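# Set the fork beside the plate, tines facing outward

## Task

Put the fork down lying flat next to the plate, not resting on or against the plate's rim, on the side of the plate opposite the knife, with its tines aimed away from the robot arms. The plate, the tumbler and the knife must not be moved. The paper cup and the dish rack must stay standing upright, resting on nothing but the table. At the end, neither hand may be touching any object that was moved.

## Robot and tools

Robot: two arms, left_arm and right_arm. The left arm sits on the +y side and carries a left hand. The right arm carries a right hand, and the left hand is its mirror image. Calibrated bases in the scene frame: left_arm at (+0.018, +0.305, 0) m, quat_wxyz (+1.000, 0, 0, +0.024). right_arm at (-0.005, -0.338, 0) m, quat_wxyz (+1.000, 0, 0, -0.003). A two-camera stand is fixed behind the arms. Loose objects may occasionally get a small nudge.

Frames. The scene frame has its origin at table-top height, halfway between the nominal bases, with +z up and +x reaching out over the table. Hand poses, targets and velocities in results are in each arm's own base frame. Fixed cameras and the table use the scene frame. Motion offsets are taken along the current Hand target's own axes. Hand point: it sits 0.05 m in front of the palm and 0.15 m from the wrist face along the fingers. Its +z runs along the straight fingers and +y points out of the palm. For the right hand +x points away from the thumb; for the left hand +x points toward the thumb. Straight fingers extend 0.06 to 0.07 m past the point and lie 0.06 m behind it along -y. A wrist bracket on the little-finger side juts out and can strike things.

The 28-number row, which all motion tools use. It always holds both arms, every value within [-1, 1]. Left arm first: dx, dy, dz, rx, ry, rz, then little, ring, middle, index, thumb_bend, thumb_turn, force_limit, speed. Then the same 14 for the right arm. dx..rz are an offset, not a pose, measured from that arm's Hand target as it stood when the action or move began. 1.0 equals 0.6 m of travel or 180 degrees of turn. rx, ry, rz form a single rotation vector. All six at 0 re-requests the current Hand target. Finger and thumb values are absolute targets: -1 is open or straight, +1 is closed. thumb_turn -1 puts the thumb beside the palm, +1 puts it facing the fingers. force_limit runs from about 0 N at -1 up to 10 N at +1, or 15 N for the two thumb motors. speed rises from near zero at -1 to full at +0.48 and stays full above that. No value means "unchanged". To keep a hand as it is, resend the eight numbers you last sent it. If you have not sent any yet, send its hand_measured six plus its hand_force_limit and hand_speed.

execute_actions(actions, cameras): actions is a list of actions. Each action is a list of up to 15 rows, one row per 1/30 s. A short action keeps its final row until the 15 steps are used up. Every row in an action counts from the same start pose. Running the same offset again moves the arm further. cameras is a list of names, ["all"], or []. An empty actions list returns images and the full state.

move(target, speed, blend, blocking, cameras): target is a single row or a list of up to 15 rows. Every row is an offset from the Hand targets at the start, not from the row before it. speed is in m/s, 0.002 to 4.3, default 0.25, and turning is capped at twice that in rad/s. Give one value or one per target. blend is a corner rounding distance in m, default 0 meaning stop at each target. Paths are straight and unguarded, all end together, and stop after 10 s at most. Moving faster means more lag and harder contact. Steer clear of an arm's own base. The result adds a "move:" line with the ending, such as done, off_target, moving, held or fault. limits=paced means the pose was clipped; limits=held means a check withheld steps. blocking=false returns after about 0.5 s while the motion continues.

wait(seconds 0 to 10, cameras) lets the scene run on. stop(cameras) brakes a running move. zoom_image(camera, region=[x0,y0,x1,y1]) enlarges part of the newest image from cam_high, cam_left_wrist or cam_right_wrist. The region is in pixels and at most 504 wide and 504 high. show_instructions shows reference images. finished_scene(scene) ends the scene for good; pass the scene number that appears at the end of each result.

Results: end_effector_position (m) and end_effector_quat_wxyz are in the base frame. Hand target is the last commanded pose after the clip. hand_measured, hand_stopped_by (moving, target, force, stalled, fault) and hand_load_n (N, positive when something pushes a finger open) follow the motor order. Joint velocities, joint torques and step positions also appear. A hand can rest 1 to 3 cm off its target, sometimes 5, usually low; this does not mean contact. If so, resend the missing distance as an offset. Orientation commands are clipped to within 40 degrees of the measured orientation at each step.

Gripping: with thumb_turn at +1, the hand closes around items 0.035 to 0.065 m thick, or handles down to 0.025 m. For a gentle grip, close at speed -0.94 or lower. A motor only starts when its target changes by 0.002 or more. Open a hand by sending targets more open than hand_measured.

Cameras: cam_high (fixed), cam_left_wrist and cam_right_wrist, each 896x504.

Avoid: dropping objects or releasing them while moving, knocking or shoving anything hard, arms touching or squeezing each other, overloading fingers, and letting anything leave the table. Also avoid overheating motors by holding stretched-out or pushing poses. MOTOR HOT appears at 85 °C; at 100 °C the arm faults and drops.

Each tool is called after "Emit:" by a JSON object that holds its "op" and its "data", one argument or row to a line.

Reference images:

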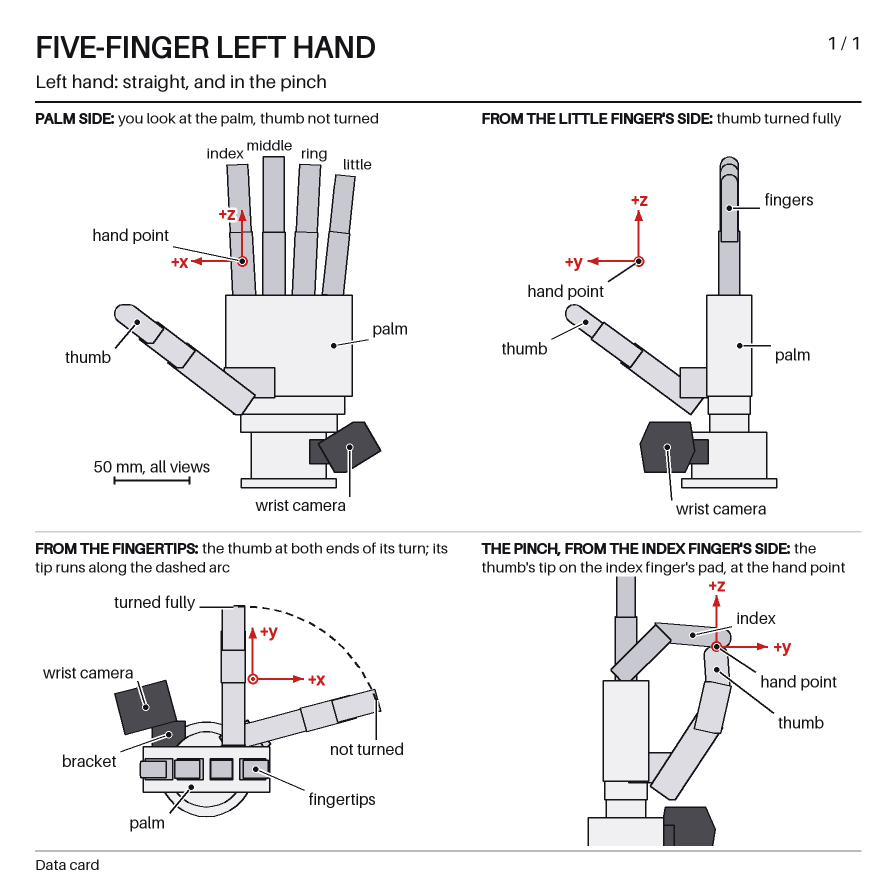

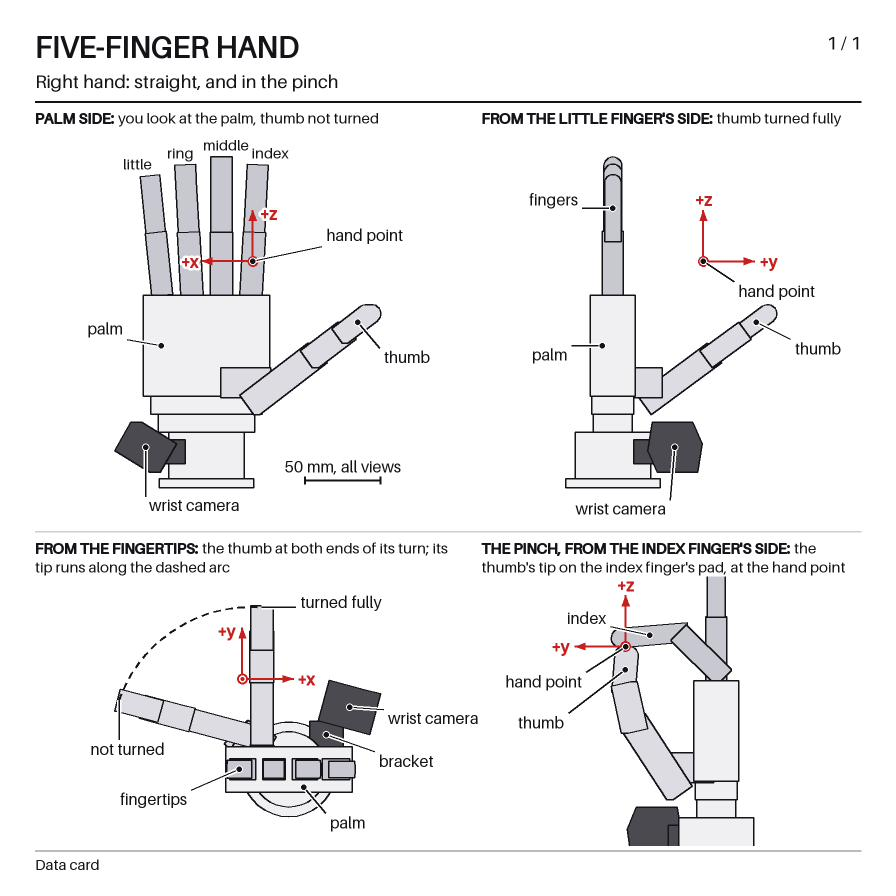

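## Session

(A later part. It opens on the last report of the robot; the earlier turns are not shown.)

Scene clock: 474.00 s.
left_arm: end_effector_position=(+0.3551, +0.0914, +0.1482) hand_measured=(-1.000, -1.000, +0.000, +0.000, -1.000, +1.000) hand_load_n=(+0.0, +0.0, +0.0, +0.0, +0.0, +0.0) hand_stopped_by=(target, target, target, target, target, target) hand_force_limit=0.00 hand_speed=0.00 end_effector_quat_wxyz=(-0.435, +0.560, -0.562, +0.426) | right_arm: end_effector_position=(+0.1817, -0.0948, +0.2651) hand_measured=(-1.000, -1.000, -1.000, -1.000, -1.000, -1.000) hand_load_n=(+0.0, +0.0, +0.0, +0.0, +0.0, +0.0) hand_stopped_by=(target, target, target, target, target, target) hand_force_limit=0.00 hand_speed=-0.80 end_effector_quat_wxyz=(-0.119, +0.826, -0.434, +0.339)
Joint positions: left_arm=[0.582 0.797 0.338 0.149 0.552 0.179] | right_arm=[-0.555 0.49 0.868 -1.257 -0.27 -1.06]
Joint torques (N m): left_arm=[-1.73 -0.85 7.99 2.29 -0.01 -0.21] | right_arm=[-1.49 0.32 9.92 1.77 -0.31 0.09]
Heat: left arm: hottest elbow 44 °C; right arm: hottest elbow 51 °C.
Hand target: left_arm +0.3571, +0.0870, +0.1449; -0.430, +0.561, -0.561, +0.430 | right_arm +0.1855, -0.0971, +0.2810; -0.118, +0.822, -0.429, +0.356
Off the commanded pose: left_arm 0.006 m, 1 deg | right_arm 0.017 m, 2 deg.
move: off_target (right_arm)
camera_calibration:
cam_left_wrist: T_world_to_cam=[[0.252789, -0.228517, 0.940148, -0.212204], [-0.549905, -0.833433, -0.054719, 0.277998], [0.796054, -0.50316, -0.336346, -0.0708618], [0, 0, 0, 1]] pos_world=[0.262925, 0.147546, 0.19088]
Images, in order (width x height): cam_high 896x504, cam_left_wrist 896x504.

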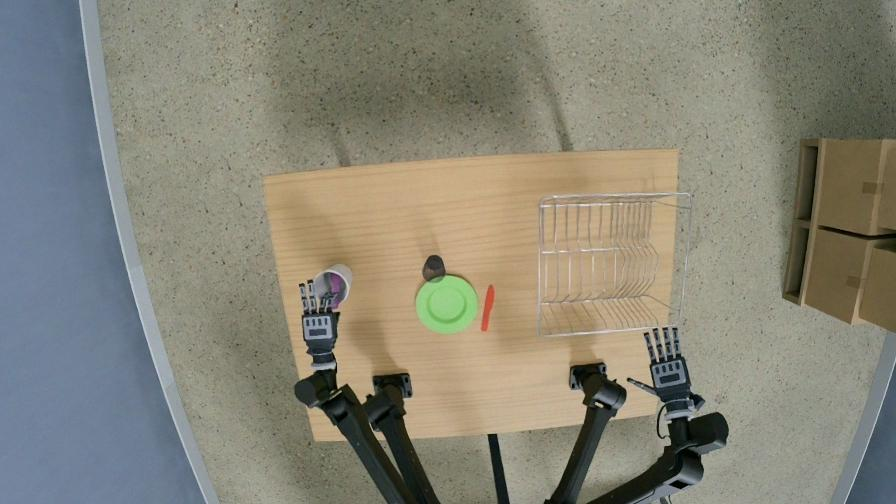

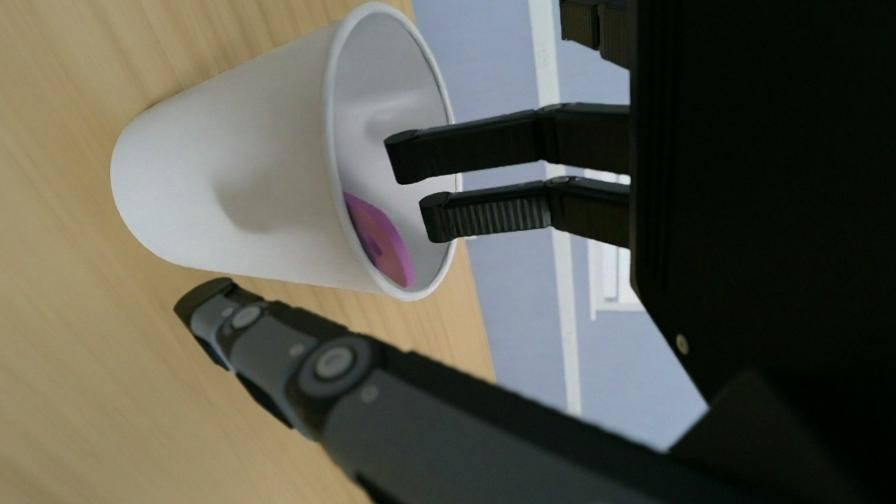

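Emit:
{"op": "move", "data": {
  "target": [-0.0027,0.0247,-0.002,0,0,0,-1,-1,0,0,-1,1,0,0,0,0,0,0,0,0,-1,-1,-1,-1,-1,-1,0,-0.8],
  "speed": 0.05,
  "cameras": ["cam_high","cam_left_wrist"]
}}

Emit:
{"op": "zoom_image", "data": {
  "camera": "cam_left_wrist",
  "region": [200, 40, 480, 355]
}}

Scene clock: 494.07 s.
left_arm: end_effector_position=(+0.3523, +0.0877, +0.1342) hand_measured=(-1.000, -1.000, +0.000, +0.000, -1.000, +1.000) hand_load_n=(+0.0, +0.0, +0.0, +0.0, +0.0, +0.0) hand_stopped_by=(target, target, target, target, target, target) hand_force_limit=0.00 hand_speed=0.00 end_effector_quat_wxyz=(-0.431, +0.559, -0.564, +0.429) | right_arm: end_effector_position=(+0.1817, -0.0948, +0.2651) hand_measured=(-1.000, -1.000, -1.000, -1.000, -1.000, -1.000) hand_load_n=(+0.0, +0.0, +0.0, +0.0, +0.0, +0.0) hand_stopped_by=(target, target, target, target, target, target) hand_force_limit=0.00 hand_speed=-0.80 end_effector_quat_wxyz=(-0.119, +0.826, -0.434, +0.339)
Joint positions: left_arm=[0.582 0.818 0.305 0.2 0.562 0.179] | right_arm=[-0.555 0.49 0.868 -1.257 -0.27 -1.06]
Joint torques (N m): left_arm=[-0.26 -0.85 7.72 2.26 0.25 -0.16] | right_arm=[-1.73 0.62 10.02 1.66 -0.28 0.14]
Heat: left arm: hottest elbow 44 °C; right arm: hottest elbow 52 °C.
Hand target: left_arm +0.3521, +0.0887, +0.1310; -0.430, +0.561, -0.561, +0.430 | right_arm +0.1855, -0.0971, +0.2810; -0.118, +0.822, -0.429, +0.356
Off the commanded pose: left_arm 0.003 m, 1 deg | right_arm 0.017 m, 2 deg.
move: off_target (right_arm)
camera_calibration:
cam_left_wrist: T_world_to_cam=[[0.251469, -0.227004, 0.940868, -0.198889], [-0.557813, -0.828412, -0.0507831, 0.27451], [0.790954, -0.512058, -0.334946, -0.0728221], [0, 0, 0, 1]] pos_world=[0.260738, 0.144969, 0.176677]
Images, in order (width x height): cam_high 896x504, cam_left_wrist 896x504.

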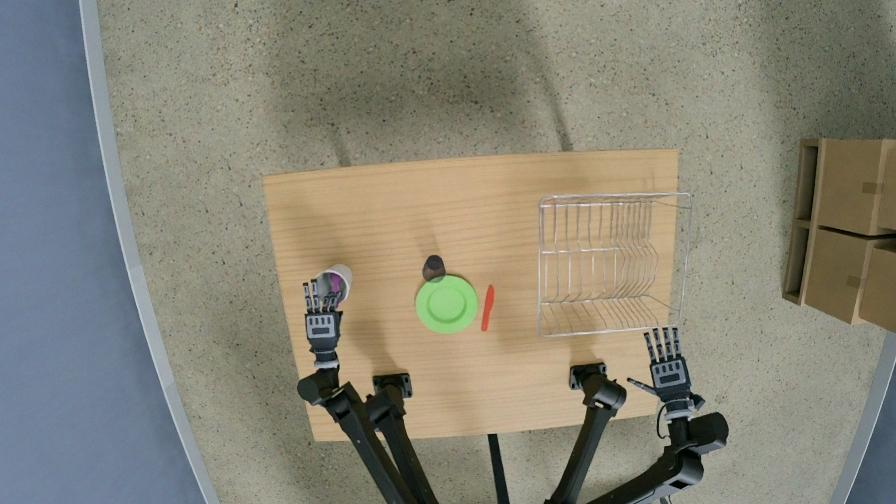

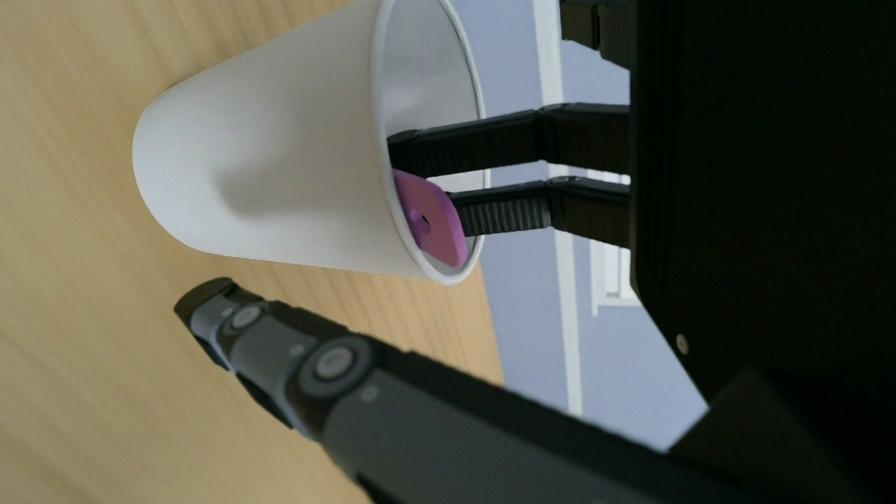

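Scaled by 1.600 from the camera's 896x504 image, which has a finer 1280x720 frame.

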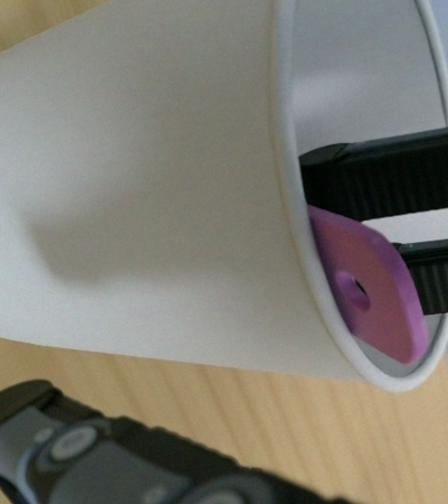

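Emit:
{"op": "move", "data": {
  "target": [0,0,0,0,0,0,-1,-1,0,0,-0.35,1,-0.4,-0.8,0,0,0,0,0,0,-1,-1,-1,-1,-1,-1,0,-0.8],
  "speed": 0.05,
  "cameras": ["cam_left_wrist"]
}}

Emit:
{"op": "zoom_image", "data": {
  "camera": "cam_left_wrist",
  "region": [200, 40, 480, 355]
}}

Scene clock: 508.40 s.
left_arm: end_effector_position=(+0.3524, +0.0877, +0.1342) hand_measured=(-1.000, -1.000, +0.000, +0.000, -0.350, +1.000) hand_load_n=(+0.0, +0.0, +0.0, +0.0, +0.0, +0.0) hand_stopped_by=(target, target, target, target, target, target) hand_force_limit=-0.40 hand_speed=-0.80 end_effector_quat_wxyz=(-0.431, +0.558, -0.564, +0.429) | right_arm: end_effector_position=(+0.1817, -0.0948, +0.2651) hand_measured=(-1.000, -1.000, -1.000, -1.000, -1.000, -1.000) hand_load_n=(+0.0, +0.0, +0.0, +0.0, +0.0, +0.0) hand_stopped_by=(target, target, target, target, target, target) hand_force_limit=0.00 hand_speed=-0.80 end_effector_quat_wxyz=(-0.119, +0.826, -0.434, +0.339)
Joint positions: left_arm=[0.582 0.818 0.305 0.201 0.562 0.179] | right_arm=[-0.555 0.49 0.868 -1.257 -0.27 -1.06]
Joint torques (N m): left_arm=[-0.38 -0.67 7.73 2.21 0.27 -0.16] | right_arm=[-0.85 0.97 9.98 1.63 -0.36 0.14]
Heat: left arm: hottest elbow 44 °C; right arm: hottest elbow 52 °C.
Hand target: left_arm +0.3521, +0.0887, +0.1310; -0.430, +0.561, -0.561, +0.430 | right_arm +0.1855, -0.0971, +0.2810; -0.118, +0.822, -0.429, +0.356
Off the commanded pose: left_arm 0.003 m, 1 deg | right_arm 0.017 m, 2 deg.
move: off_target (right_arm)
camera_calibration:
cam_left_wrist: T_world_to_cam=[[0.251143, -0.227128, 0.940925, -0.198889], [-0.557832, -0.828381, -0.05107, 0.274566], [0.791044, -0.512052, -0.334741, -0.0728489], [0, 0, 0, 1]] pos_world=[0.260738, 0.144969, 0.176777]
Images, in order (width x height): cam_left_wrist 896x504.

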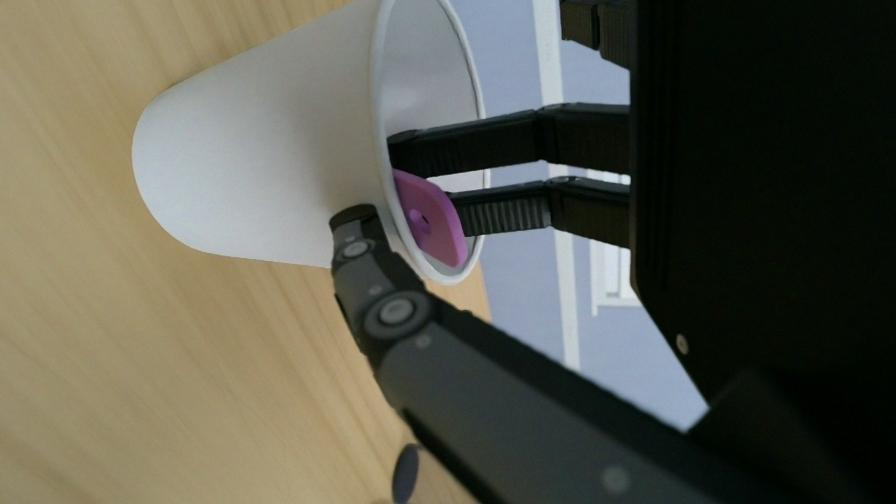

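Scaled by 1.600 from the camera's 896x504 image, which has a finer 1280x720 frame.

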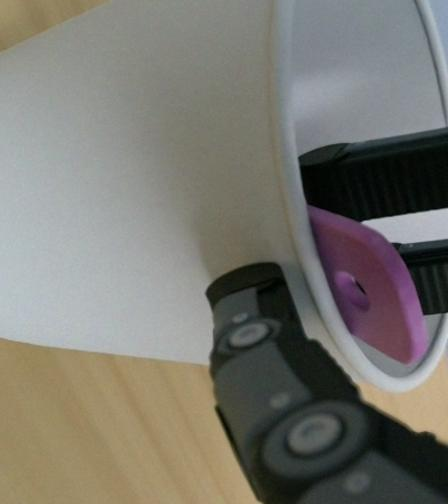

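Emit:
{"op": "move", "data": {
  "target": [
    [0,0,0,0,0,0,-1,-1,0,0,-0.22,1,-0.4,-0.85,0,0,0,0,0,0,-1,-1,-1,-1,-1,-1,0,-0.8],
    [0,0,0,0,0,0,-1,-1,0.6,0.6,-0.22,1,-0.4,-0.85,0,0,0,0,0,0,-1,-1,-1,-1,-1,-1,0,-0.8]
  ],
  "speed": 0.05,
  "cameras": ["cam_left_wrist"]
}}

Emit:
{"op": "zoom_image", "data": {
  "camera": "cam_left_wrist",
  "region": [200, 40, 480, 355]
}}

Scene clock: 522.60 s.
left_arm: end_effector_position=(+0.3530, +0.0880, +0.1353) hand_measured=(-1.000, -1.000, +0.080, +0.150, -0.222, +1.000) hand_load_n=(+0.0, +0.0, +2.5, +4.0, +6.0, +0.0) hand_stopped_by=(target, target, force, force, target, target) hand_force_limit=-0.40 hand_speed=-0.85 end_effector_quat_wxyz=(-0.433, +0.557, -0.564, +0.429) | right_arm: end_effector_position=(+0.1817, -0.0948, +0.2651) hand_measured=(-1.000, -1.000, -1.000, -1.000, -1.000, -1.000) hand_load_n=(+0.0, +0.0, +0.5, +0.5, +0.0, +0.0) hand_stopped_by=(target, target, target, target, target, target) hand_force_limit=0.00 hand_speed=-0.80 end_effector_quat_wxyz=(-0.119, +0.826, -0.434, +0.339)
Joint positions: left_arm=[0.582 0.818 0.305 0.206 0.562 0.179] | right_arm=[-0.555 0.49 0.868 -1.257 -0.27 -1.06]
Joint torques (N m): left_arm=[0.15 -0.5 7.66 2.15 0.26 -0.14] | right_arm=[-1.73 0.97 10.1 1.83 -0.38 0.12]
Heat: left arm: hottest elbow 44 °C; right arm: hottest elbow 52 °C.
Hand target: left_arm +0.3521, +0.0887, +0.1311; -0.430, +0.561, -0.561, +0.430 | right_arm +0.1855, -0.0971, +0.2810; -0.118, +0.822, -0.429, +0.356
Off the commanded pose: left_arm 0.004 m, 1 deg | right_arm 0.017 m, 2 deg.
move: off_target (right_arm)
camera_calibration:
cam_left_wrist: T_world_to_cam=[[0.246718, -0.229888, 0.941426, -0.198249], [-0.55818, -0.827837, -0.055869, 0.275911], [0.79219, -0.511701, -0.332561, -0.0736111], [0, 0, 0, 1]] pos_world=[0.261233, 0.145167, 0.177571]
Images, in order (width x height): cam_left_wrist 896x504.

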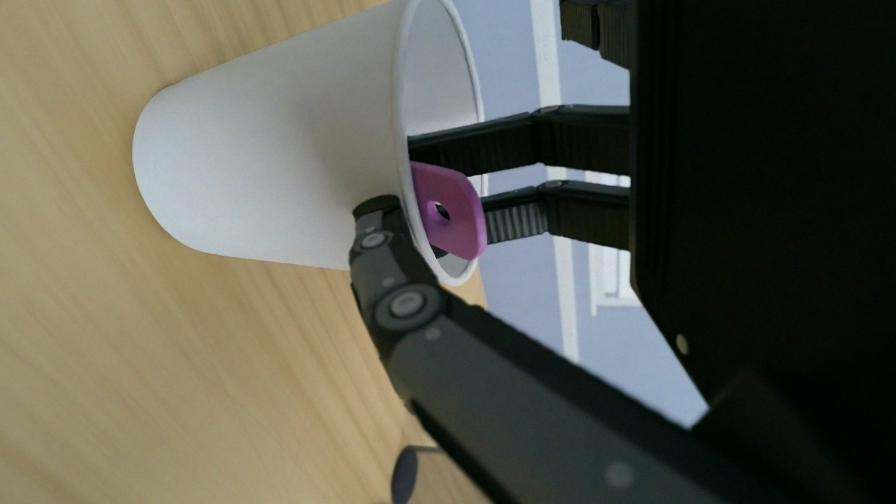

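Scaled by 1.600 from the camera's 896x504 image, which has a finer 1280x720 frame.

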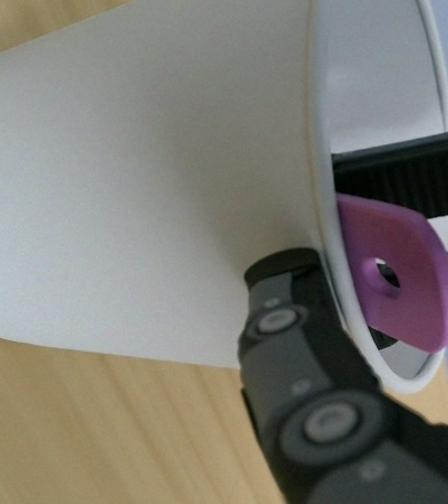

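Emit:
{"op": "move", "data": {
  "target": [
    [0,0,0,0,0,0,-1,-1,-0.02,-0.02,-0.5,1,-0.4,-0.6,0,0,0,0,0,0,-1,-1,-1,-1,-1,-1,0,-0.8],
    [0,-0.0209,-0.0056,0,0,0,-1,-1,-0.02,-0.02,-0.5,1,-0.4,-0.6,0,0,0,0,0,0,-1,-1,-1,-1,-1,-1,0,-0.8]
  ],
  "speed": 0.05,
  "cameras": ["cam_left_wrist"]
}}

Emit:
{"op": "zoom_image", "data": {
  "camera": "cam_left_wrist",
  "region": [200, 40, 480, 355]
}}

Scene clock: 535.30 s.
left_arm: end_effector_position=(+0.3486, +0.0851, +0.1318) hand_measured=(-1.000, -1.000, -0.020, -0.020, -0.500, +1.000) hand_load_n=(+0.0, +0.0, +0.0, +0.0, +0.0, +0.0) hand_stopped_by=(target, target, target, target, target, target) hand_force_limit=-0.40 hand_speed=-0.60 end_effector_quat_wxyz=(-0.423, +0.564, -0.565, +0.427) | right_arm: end_effector_position=(+0.1817, -0.0948, +0.2651) hand_measured=(-1.000, -1.000, -1.000, -1.000, -1.000, -1.000) hand_load_n=(+0.0, +0.0, +0.0, +0.0, +0.0, +0.0) hand_stopped_by=(target, target, target, target, target, target) hand_force_limit=0.00 hand_speed=-0.80 end_effector_quat_wxyz=(-0.119, +0.826, -0.434, +0.339)
Joint positions: left_arm=[0.582 0.806 0.305 0.168 0.562 0.179] | right_arm=[-0.555 0.49 0.868 -1.257 -0.27 -1.06]
Joint torques (N m): left_arm=[0.32 -2.49 9.89 1.37 0.2 -0.12] | right_arm=[-1.38 1.08 9.81 1.58 -0.3 0.14]
Heat: left arm: hottest elbow 44 °C; right arm: hottest elbow 52 °C.
Hand target: left_arm +0.3521, +0.0886, +0.1439; -0.430, +0.561, -0.561, +0.430 | right_arm +0.1855, -0.0971, +0.2810; -0.118, +0.822, -0.429, +0.356
Off the commanded pose: left_arm 0.013 m, 1 deg | right_arm 0.017 m, 2 deg.
move: off_target (left_arm, right_arm)
camera_calibration:
cam_left_wrist: T_world_to_cam=[[0.267023, -0.216491, 0.939058, -0.202413], [-0.559137, -0.828458, -0.0320015, 0.268103], [0.784898, -0.516517, -0.342265, -0.0685491], [0, 0, 0, 1]] pos_world=[0.257759, 0.142884, 0.175195]
Images, in order (width x height): cam_left_wrist 896x504.

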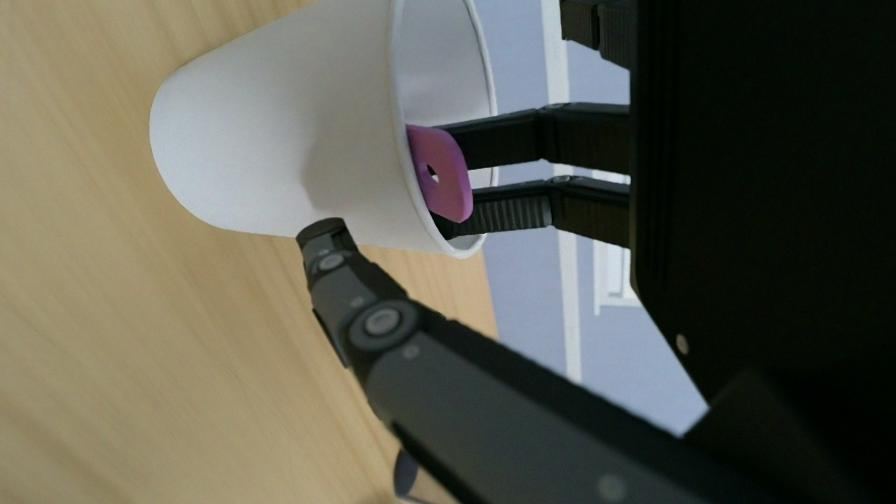

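Scaled by 1.600 from the camera's 896x504 image, which has a finer 1280x720 frame.

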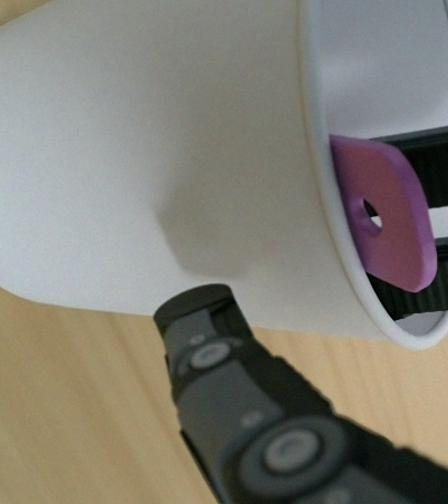

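Emit:
{"op": "move", "data": {
  "target": [-0.0067,-0.021,0.0013,0,0,0,-1,-1,-0.02,-0.02,-0.5,1,-0.4,-0.6,0,0,0,0,0,0,-1,-1,-1,-1,-1,-1,0,-0.8],
  "speed": 0.05,
  "cameras": ["cam_left_wrist"]
}}

Emit:
{"op": "zoom_image", "data": {
  "camera": "cam_left_wrist",
  "region": [200, 40, 480, 355]
}}

Scene clock: 541.00 s.
left_arm: end_effector_position=(+0.3441, +0.0813, +0.1268) hand_measured=(-1.000, -1.000, -0.020, -0.020, -0.500, +1.000) hand_load_n=(+0.0, +0.0, +0.0, +0.0, +0.0, +0.0) hand_stopped_by=(target, target, target, target, target, target) hand_force_limit=-0.40 hand_speed=-0.60 end_effector_quat_wxyz=(-0.410, +0.572, -0.568, +0.426) | right_arm: end_effector_position=(+0.1817, -0.0948, +0.2651) hand_measured=(-1.000, -1.000, -1.000, -1.000, -1.000, -1.000) hand_load_n=(+0.0, +0.0, +0.0, +0.0, +0.0, +0.0) hand_stopped_by=(target, target, target, target, target, target) hand_force_limit=0.00 hand_speed=-0.80 end_effector_quat_wxyz=(-0.119, +0.826, -0.434, +0.339)
Joint positions: left_arm=[0.582 0.799 0.305 0.129 0.567 0.179] | right_arm=[-0.555 0.49 0.868 -1.257 -0.27 -1.06]
Joint torques (N m): left_arm=[0.5 -2.2 12.53 1.18 0.24 -0.14] | right_arm=[-1.14 1.2 9.77 1.91 -0.32 0.18]
Heat: left arm: hottest elbow 45 °C; right arm: hottest elbow 52 °C.
Hand target: left_arm +0.3561, +0.0927, +0.1559; -0.430, +0.561, -0.561, +0.430 | right_arm +0.1855, -0.0971, +0.2810; -0.118, +0.822, -0.429, +0.356
Off the commanded pose: left_arm 0.033 m, 3 deg | right_arm 0.017 m, 2 deg.
move: off_target (left_arm, right_arm)
camera_calibration:
cam_left_wrist: T_world_to_cam=[[0.289843, -0.200301, 0.93588, -0.206145], [-0.563099, -0.826386, -0.0024738, 0.259797], [0.773893, -0.526276, -0.352311, -0.0628693], [0, 0, 0, 1]] pos_world=[0.254695, 0.140315, 0.17142]
Images, in order (width x height): cam_left_wrist 896x504.

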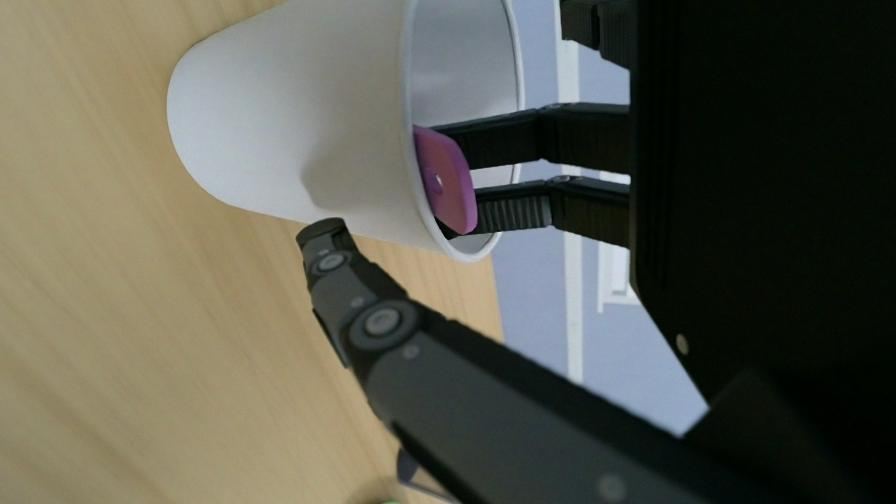

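Scaled by 1.600 from the camera's 896x504 image, which has a finer 1280x720 frame.

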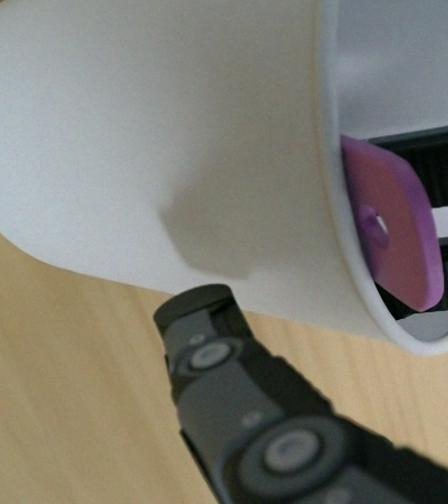

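Emit:
{"op": "move", "data": {
  "target": [
    [0.0078,-0.054,-0.018,0,0,0,-1,-1,-0.02,-0.02,-1,1,-0.4,-0.6,0,0,0,0,0,0,-1,-1,-1,-1,-1,-1,0,-0.8],
    [0.0078,0.0232,0.0027,0,0,0,-1,-1,-0.02,-0.02,-1,1,-0.4,-0.6,0,0,0,0,0,0,-1,-1,-1,-1,-1,-1,0,-0.8]
  ],
  "speed": 0.06,
  "cameras": ["cam_left_wrist"]
}}

Emit:
{"op": "zoom_image", "data": {
  "camera": "cam_left_wrist",
  "region": [200, 40, 480, 355]
}}

Scene clock: 553.87 s.
left_arm: end_effector_position=(+0.3533, +0.0882, +0.1453) hand_measured=(-1.000, -1.000, -0.020, -0.020, -1.000, +1.000) hand_load_n=(+0.0, +0.0, +0.0, +0.0, +0.0, +0.0) hand_stopped_by=(target, target, target, target, target, target) hand_force_limit=-0.40 hand_speed=-0.60 end_effector_quat_wxyz=(-0.432, +0.558, -0.564, +0.429) | right_arm: end_effector_position=(+0.1817, -0.0948, +0.2651) hand_measured=(-1.000, -1.000, -1.000, -1.000, -1.000, -1.000) hand_load_n=(+0.0, +0.0, +0.0, +0.0, +0.0, +0.0) hand_stopped_by=(target, target, target, target, target, target) hand_force_limit=0.00 hand_speed=-0.80 end_effector_quat_wxyz=(-0.119, +0.826, -0.434, +0.339)
Joint positions: left_arm=[0.582 0.795 0.329 0.155 0.562 0.179] | right_arm=[-0.555 0.49 0.868 -1.257 -0.27 -1.06]
Joint torques (N m): left_arm=[0.03 -0.91 7.97 2.24 -0.04 -0.17] | right_arm=[-0.73 1.08 9.84 1.91 -0.3 0.13]
Heat: left arm: hottest elbow 48 °C; right arm: hottest elbow 53 °C.
Hand target: left_arm +0.3541, +0.0880, +0.1421; -0.430, +0.561, -0.561, +0.430 | right_arm +0.1855, -0.0971, +0.2810; -0.118, +0.822, -0.429, +0.356
Off the commanded pose: left_arm 0.003 m, 1 deg | right_arm 0.017 m, 2 deg.
move: off_target (right_arm)
camera_calibration:
cam_left_wrist: T_world_to_cam=[[0.250361, -0.227576, 0.941025, -0.209006], [-0.55815, -0.828123, -0.0517754, 0.276217], [0.791068, -0.512271, -0.334351, -0.0697036], [0, 0, 0, 1]] pos_world=[0.261638, 0.14547, 0.187676]
Images, in order (width x height): cam_left_wrist 896x504.

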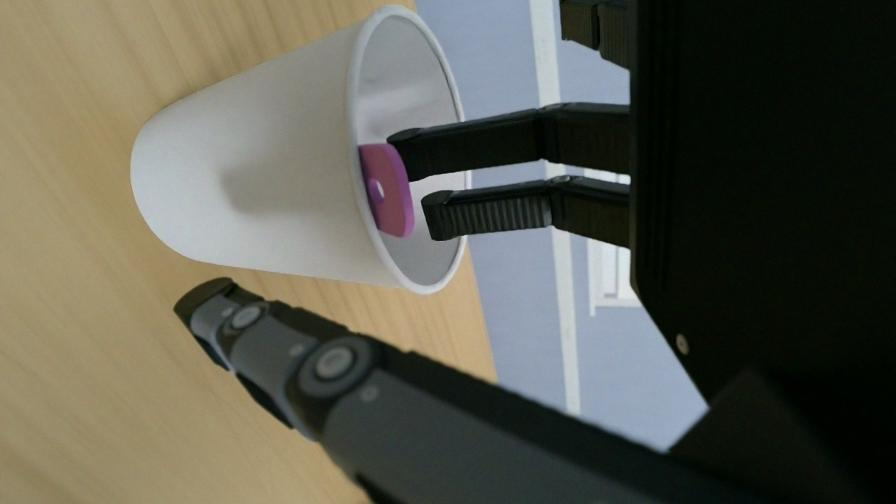

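Scaled by 1.600 from the camera's 896x504 image, which has a finer 1280x720 frame.

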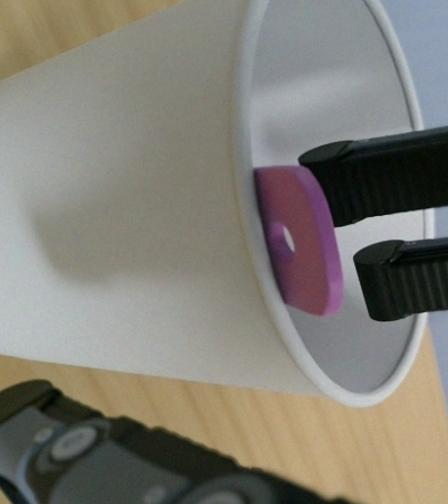

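Emit:
{"op": "move", "data": {
  "target": [
    [0,-0.0692,-0.0186,0,0,0,-1,-1,-0.02,-0.02,-1,1,-0.4,-0.6,0,0,0,0,0,0,-1,-1,-1,-1,-1,-1,0,-0.8],
    [-0.0117,-0.0604,-0.0509,0,0,0,-1,-1,-0.25,-0.25,0,1,-0.4,-0.4,0,0,0,0,0,0,-1,-1,-1,-1,-1,-1,0,-0.8],
    [-0.0117,0.0169,-0.0301,0,0,0,-1,-1,-0.25,-0.25,0,1,-0.4,-0.4,0,0,0,0,0,0,-1,-1,-1,-1,-1,-1,0,-0.8]
  ],
  "speed": 0.06,
  "cameras": ["cam_left_wrist","cam_high"]
}}

Emit:
{"op": "zoom_image", "data": {
  "camera": "cam_left_wrist",
  "region": [200, 40, 480, 355]
}}

Scene clock: 624.43 s.
left_arm: end_effector_position=(+0.3349, +0.0905, +0.1407) hand_measured=(-1.000, -1.000, -0.250, -0.250, +0.000, +1.000) hand_load_n=(+0.0, +0.0, +0.0, +0.0, +0.0, +0.0) hand_stopped_by=(target, target, target, target, target, target) hand_force_limit=-0.40 hand_speed=-0.40 end_effector_quat_wxyz=(-0.426, +0.562, -0.561, +0.434) | right_arm: end_effector_position=(+0.1817, -0.0948, +0.2651) hand_measured=(-1.000, -1.000, -1.000, -1.000, -1.000, -1.000) hand_load_n=(+0.0, +0.0, +0.0, +0.0, +0.0, +0.0) hand_stopped_by=(target, target, target, target, target, target) hand_force_limit=0.00 hand_speed=-0.80 end_effector_quat_wxyz=(-0.119, +0.826, -0.434, +0.339)
Joint positions: left_arm=[0.65 0.746 0.301 0.116 0.632 0.188] | right_arm=[-0.555 0.49 0.868 -1.257 -0.27 -1.06]
Joint torques (N m): left_arm=[0.85 -0.67 8.03 2.22 0.28 0.02] | right_arm=[-0.91 1.08 9.95 1.8 -0.31 0.15]
Heat: left arm: hottest elbow 47 °C; right arm: hottest elbow 54 °C.
Hand target: left_arm +0.3341, +0.0951, +0.1371; -0.430, +0.561, -0.561, +0.430 | right_arm +0.1855, -0.0971, +0.2810; -0.118, +0.822, -0.429, +0.356
Off the commanded pose: left_arm 0.006 m, 1 deg | right_arm 0.017 m, 2 deg.
move: off_target (right_arm); target 2's new numbers were sent with left_arm's hand 0.025 m and 3 deg from that target
camera_calibration:
cam_left_wrist: T_world_to_cam=[[0.251214, -0.209869, 0.944906, -0.202162], [-0.55936, -0.828176, -0.0352298, 0.265737], [0.789941, -0.519692, -0.325442, -0.0557156], [0, 0, 0, 1]] pos_world=[0.243441, 0.148695, 0.182253]
Images, in order (width x height): cam_high 896x504, cam_left_wrist 896x504.

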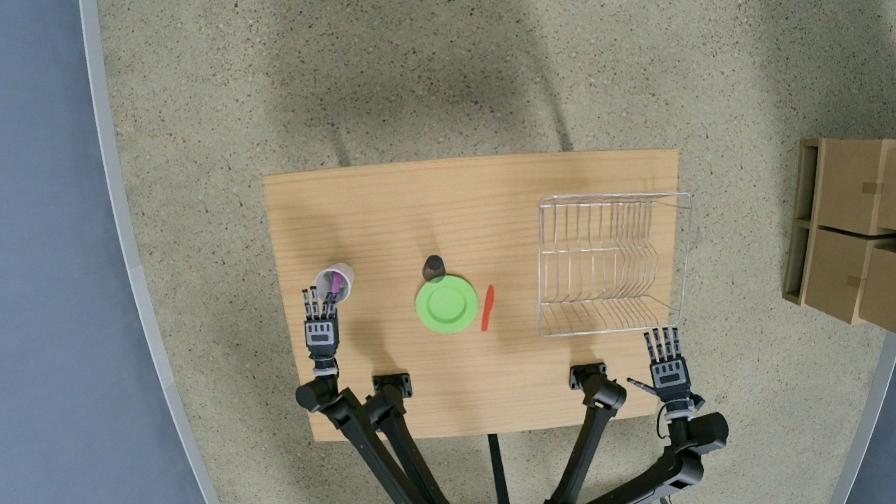

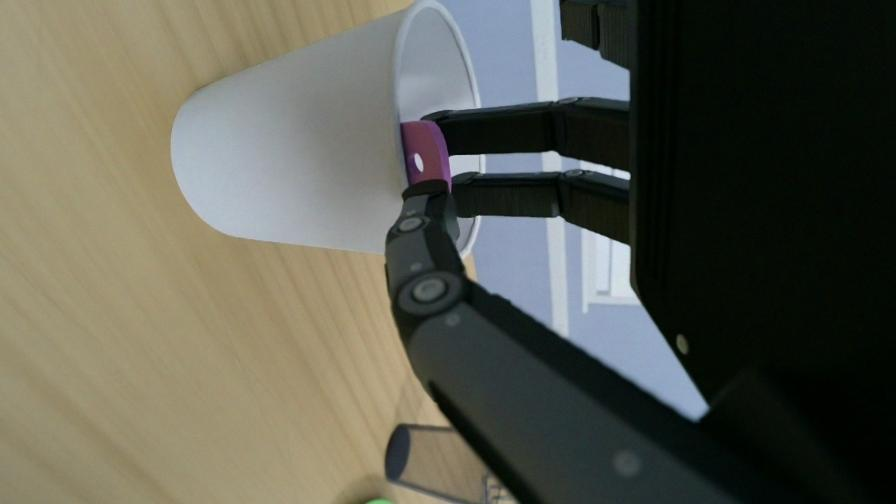

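Scaled by 1.600 from the camera's 896x504 image, which has a finer 1280x720 frame.

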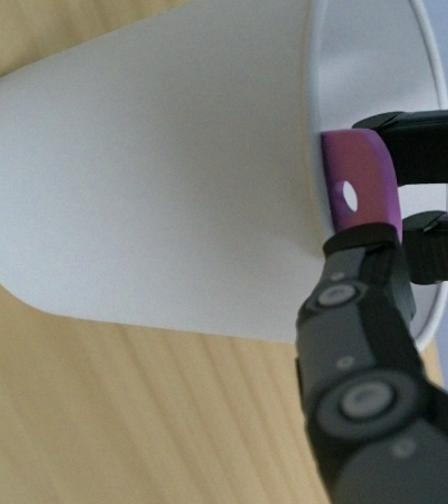

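Emit:
{"op": "move", "data": {
  "target": [-0.0083,-0.001,0.0113,0,0,0,-1,-1,-0.25,-0.25,0,1,-0.4,-0.4,0,0,0,0,0,0,-1,-1,-1,-1,-1,-1,0,-0.8],
  "speed": 0.06,
  "cameras": ["cam_left_wrist"]
}}

Emit:
{"op": "zoom_image", "data": {
  "camera": "cam_left_wrist",
  "region": [200, 40, 480, 355]
}}

Scene clock: 632.97 s.
left_arm: end_effector_position=(+0.3387, +0.0934, +0.1334) hand_measured=(-1.000, -1.000, -0.250, -0.250, +0.000, +1.000) hand_load_n=(+0.0, +0.0, +0.0, +0.0, +0.0, +0.0) hand_stopped_by=(target, target, target, target, target, target) hand_force_limit=-0.40 hand_speed=-0.40 end_effector_quat_wxyz=(-0.421, +0.565, -0.561, +0.434) | right_arm: end_effector_position=(+0.1817, -0.0948, +0.2651) hand_measured=(-1.000, -1.000, -1.000, -1.000, -1.000, -1.000) hand_load_n=(+0.0, +0.0, +0.0, +0.0, +0.0, +0.0) hand_stopped_by=(target, target, target, target, target, target) hand_force_limit=0.00 hand_speed=-0.80 end_effector_quat_wxyz=(-0.119, +0.826, -0.434, +0.339)
Joint positions: left_arm=[0.65 0.791 0.301 0.149 0.632 0.188] | right_arm=[-0.555 0.49 0.868 -1.257 -0.27 -1.06]
Joint torques (N m): left_arm=[-0.09 -0.44 8.77 2.33 0.26 -0.02] | right_arm=[-1.14 0.44 9.96 1.85 -0.3 0.19]
Heat: left arm: hottest elbow 47 °C; right arm: hottest elbow 54 °C.
Hand target: left_arm +0.3408, +0.1001, +0.1359; -0.430, +0.561, -0.561, +0.430 | right_arm +0.1855, -0.0971, +0.2810; -0.118, +0.822, -0.429, +0.356
Off the commanded pose: left_arm 0.007 m, 1 deg | right_arm 0.017 m, 2 deg.
move: off_target (right_arm)
camera_calibration:
cam_left_wrist: T_world_to_cam=[[0.259838, -0.203394, 0.943989, -0.198988], [-0.559692, -0.828341, -0.024418, 0.268579], [0.786911, -0.521998, -0.329072, -0.0578534], [0, 0, 0, 1]] pos_world=[0.247551, 0.151803, 0.175362]
Images, in order (width x height): cam_left_wrist 896x504.

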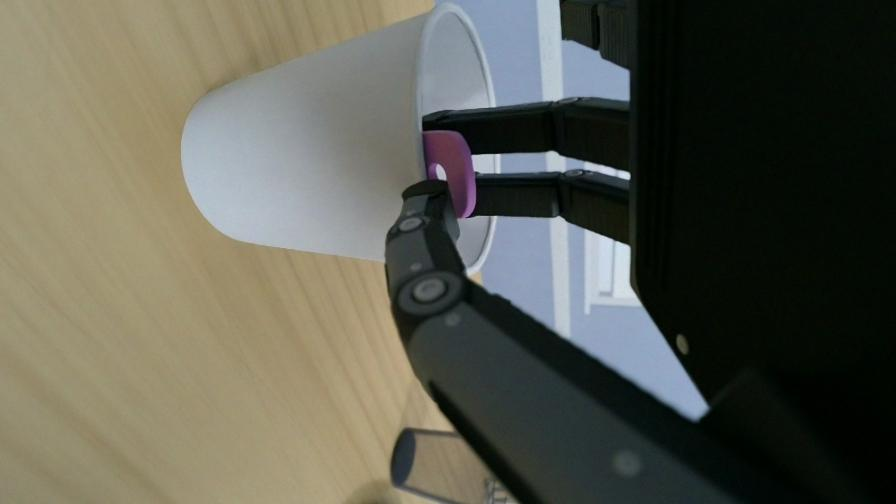

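Scaled by 1.600 from the camera's 896x504 image, which has a finer 1280x720 frame.

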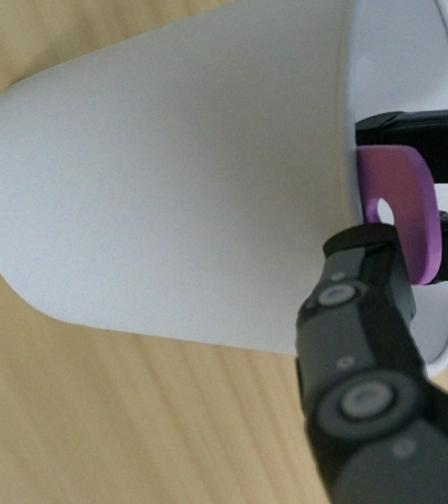

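Emit:
{"op": "move", "data": {
  "target": [
    [0,-0.0696,-0.0302,0,0,0,-1,-1,-0.25,-0.25,-0.6,1,-0.4,0,0,0,0,0,0,0,-1,-1,-1,-1,-1,-1,0,-0.8],
    [0,-0.0696,-0.0302,0,0,0,-1,-1,-0.25,-0.25,0,1,-0.4,0,0,0,0,0,0,0,-1,-1,-1,-1,-1,-1,0,-0.8],
    [0,0.0003,-0.0117,0,0,0,-1,-1,-0.25,-0.25,0,1,-0.4,0,0,0,0,0,0,0,-1,-1,-1,-1,-1,-1,0,-0.8]
  ],
  "speed": 0.06,
  "cameras": ["cam_left_wrist"]
}}

Emit:
{"op": "zoom_image", "data": {
  "camera": "cam_left_wrist",
  "region": [200, 40, 480, 355]
}}

Scene clock: 651.10 s.
left_arm: end_effector_position=(+0.3347, +0.0953, +0.1408) hand_measured=(-1.000, -1.000, -0.250, -0.250, +0.000, +1.000) hand_load_n=(+0.0, +0.0, +0.0, +0.0, +0.0, +0.0) hand_stopped_by=(target, target, target, target, target, target) hand_force_limit=-0.40 hand_speed=0.00 end_effector_quat_wxyz=(-0.425, +0.562, -0.561, +0.434) | right_arm: end_effector_position=(+0.1817, -0.0948, +0.2651) hand_measured=(-1.000, -1.000, -1.000, -1.000, -1.000, -1.000) hand_load_n=(+0.0, +0.0, +0.0, +0.0, +0.0, +0.0) hand_stopped_by=(target, target, target, target, target, target) hand_force_limit=0.00 hand_speed=-0.80 end_effector_quat_wxyz=(-0.119, +0.826, -0.434, +0.339)
Joint positions: left_arm=[0.669 0.76 0.307 0.118 0.65 0.195] | right_arm=[-0.555 0.49 0.868 -1.257 -0.27 -1.06]
Joint torques (N m): left_arm=[0.38 -0.85 7.95 2.3 0.23 -0.01] | right_arm=[-2.14 1.49 10 1.63 -0.33 0.11]
Heat: left arm: hottest elbow 48 °C; right arm: hottest elbow 54 °C.
Hand target: left_arm +0.3339, +0.1000, +0.1375; -0.430, +0.561, -0.561, +0.430 | right_arm +0.1855, -0.0971, +0.2810; -0.118, +0.822, -0.429, +0.356
Off the commanded pose: left_arm 0.006 m, 1 deg | right_arm 0.017 m, 2 deg.
move: off_target (right_arm); target 2's new numbers were sent with left_arm's hand 0.034 m and 4 deg from that target
camera_calibration:
cam_left_wrist: T_world_to_cam=[[0.251653, -0.209365, 0.9449, -0.201382], [-0.559589, -0.828054, -0.034441, 0.269499], [0.78964, -0.520089, -0.325541, -0.0528782], [0, 0, 0, 1]] pos_world=[0.243242, 0.153496, 0.182354]
Images, in order (width x height): cam_left_wrist 896x504.

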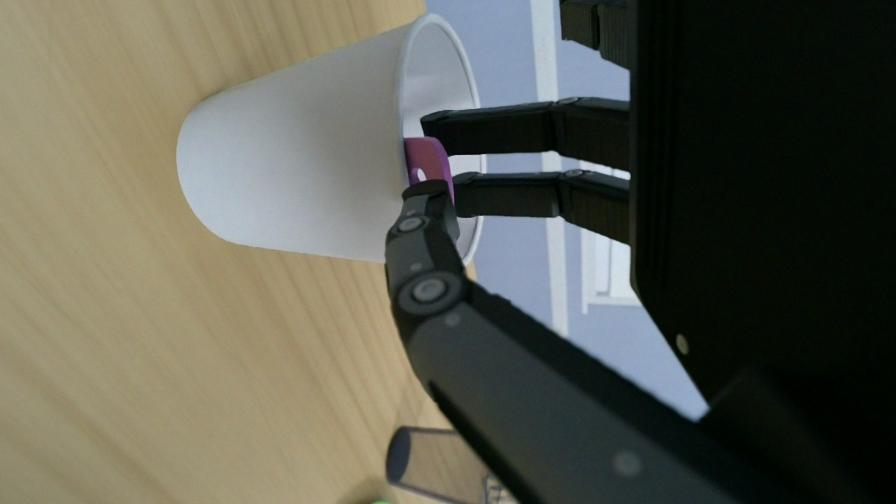

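Scaled by 1.600 from the camera's 896x504 image, which has a finer 1280x720 frame.

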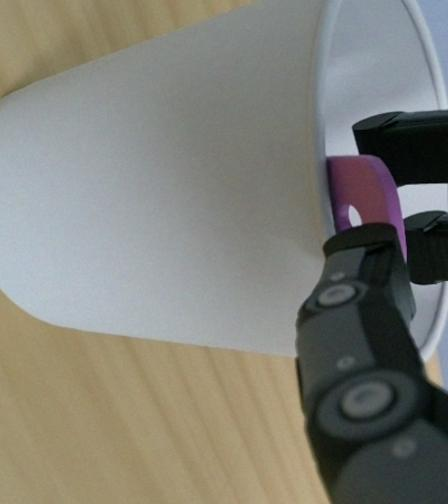

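Emit:
{"op": "move", "data": {
  "target": [0,0,0,0,0,0,-1,-1,0.6,0.6,0,1,-0.4,-0.85,0,0,0,0,0,0,-1,-1,-1,-1,-1,-1,0,-0.8],
  "speed": 0.06,
  "cameras": ["cam_left_wrist"]
}}

Emit:
{"op": "zoom_image", "data": {
  "camera": "cam_left_wrist",
  "region": [200, 40, 480, 355]
}}

Scene clock: 656.10 s.
left_arm: end_effector_position=(+0.3355, +0.0953, +0.1423) hand_measured=(-1.000, -1.000, -0.030, +0.040, +0.000, +1.000) hand_load_n=(+0.0, +0.0, +2.0, +4.0, +3.0, -0.5) hand_stopped_by=(target, target, force, force, target, target) hand_force_limit=-0.40 hand_speed=-0.85 end_effector_quat_wxyz=(-0.428, +0.559, -0.561, +0.436) | right_arm: end_effector_position=(+0.1817, -0.0948, +0.2651) hand_measured=(-1.000, -1.000, -1.000, -1.000, -1.000, -1.000) hand_load_n=(+0.0, +0.0, +0.0, +0.0, +0.0, +0.0) hand_stopped_by=(target, target, target, target, target, target) hand_force_limit=0.00 hand_speed=-0.80 end_effector_quat_wxyz=(-0.119, +0.826, -0.434, +0.339)
Joint positions: left_arm=[0.669 0.76 0.307 0.126 0.653 0.195] | right_arm=[-0.555 0.49 0.868 -1.257 -0.27 -1.06]
Joint torques (N m): left_arm=[-0.15 -0.26 8.01 1.91 0.12 0.04] | right_arm=[-1.44 0.5 9.81 1.91 -0.31 0.11]
Heat: left arm: hottest elbow 48 °C; right arm: hottest elbow 54 °C.
Hand target: left_arm +0.3339, +0.1000, +0.1375; -0.430, +0.561, -0.561, +0.430 | right_arm +0.1855, -0.0971, +0.2810; -0.118, +0.822, -0.429, +0.356
Off the commanded pose: left_arm 0.007 m, 1 deg | right_arm 0.017 m, 2 deg.
move: off_target (right_arm)
camera_calibration:
cam_left_wrist: T_world_to_cam=[[0.245253, -0.213634, 0.945627, -0.200464], [-0.56143, -0.826502, -0.0411122, 0.271526], [0.790346, -0.520821, -0.322643, -0.0535592], [0, 0, 0, 1]] pos_world=[0.243938, 0.153696, 0.183446]
Images, in order (width x height): cam_left_wrist 896x504.

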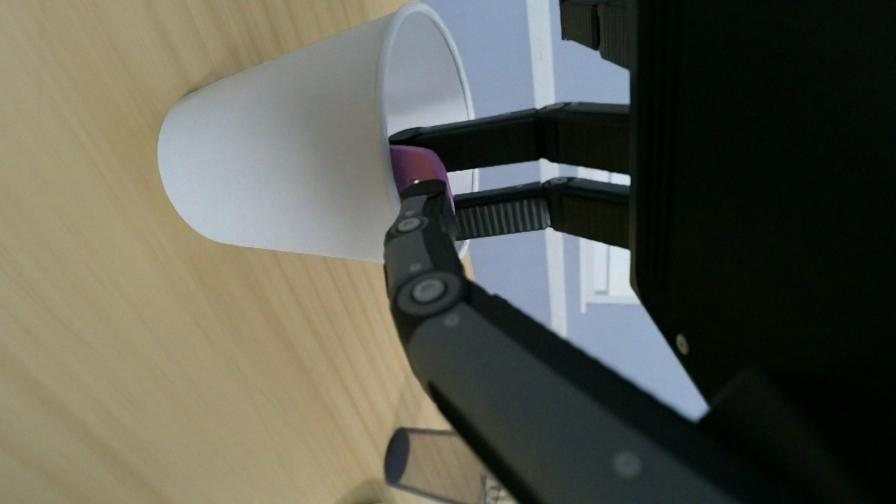

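Scaled by 1.600 from the camera's 896x504 image, which has a finer 1280x720 frame.

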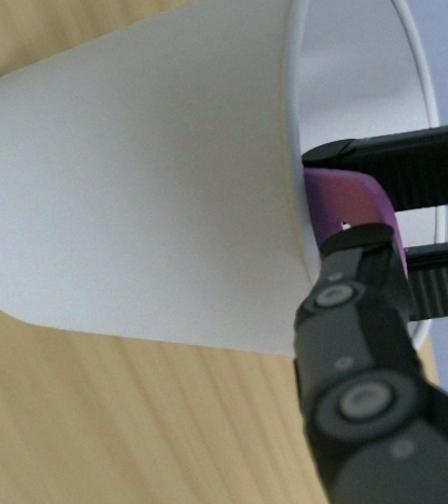

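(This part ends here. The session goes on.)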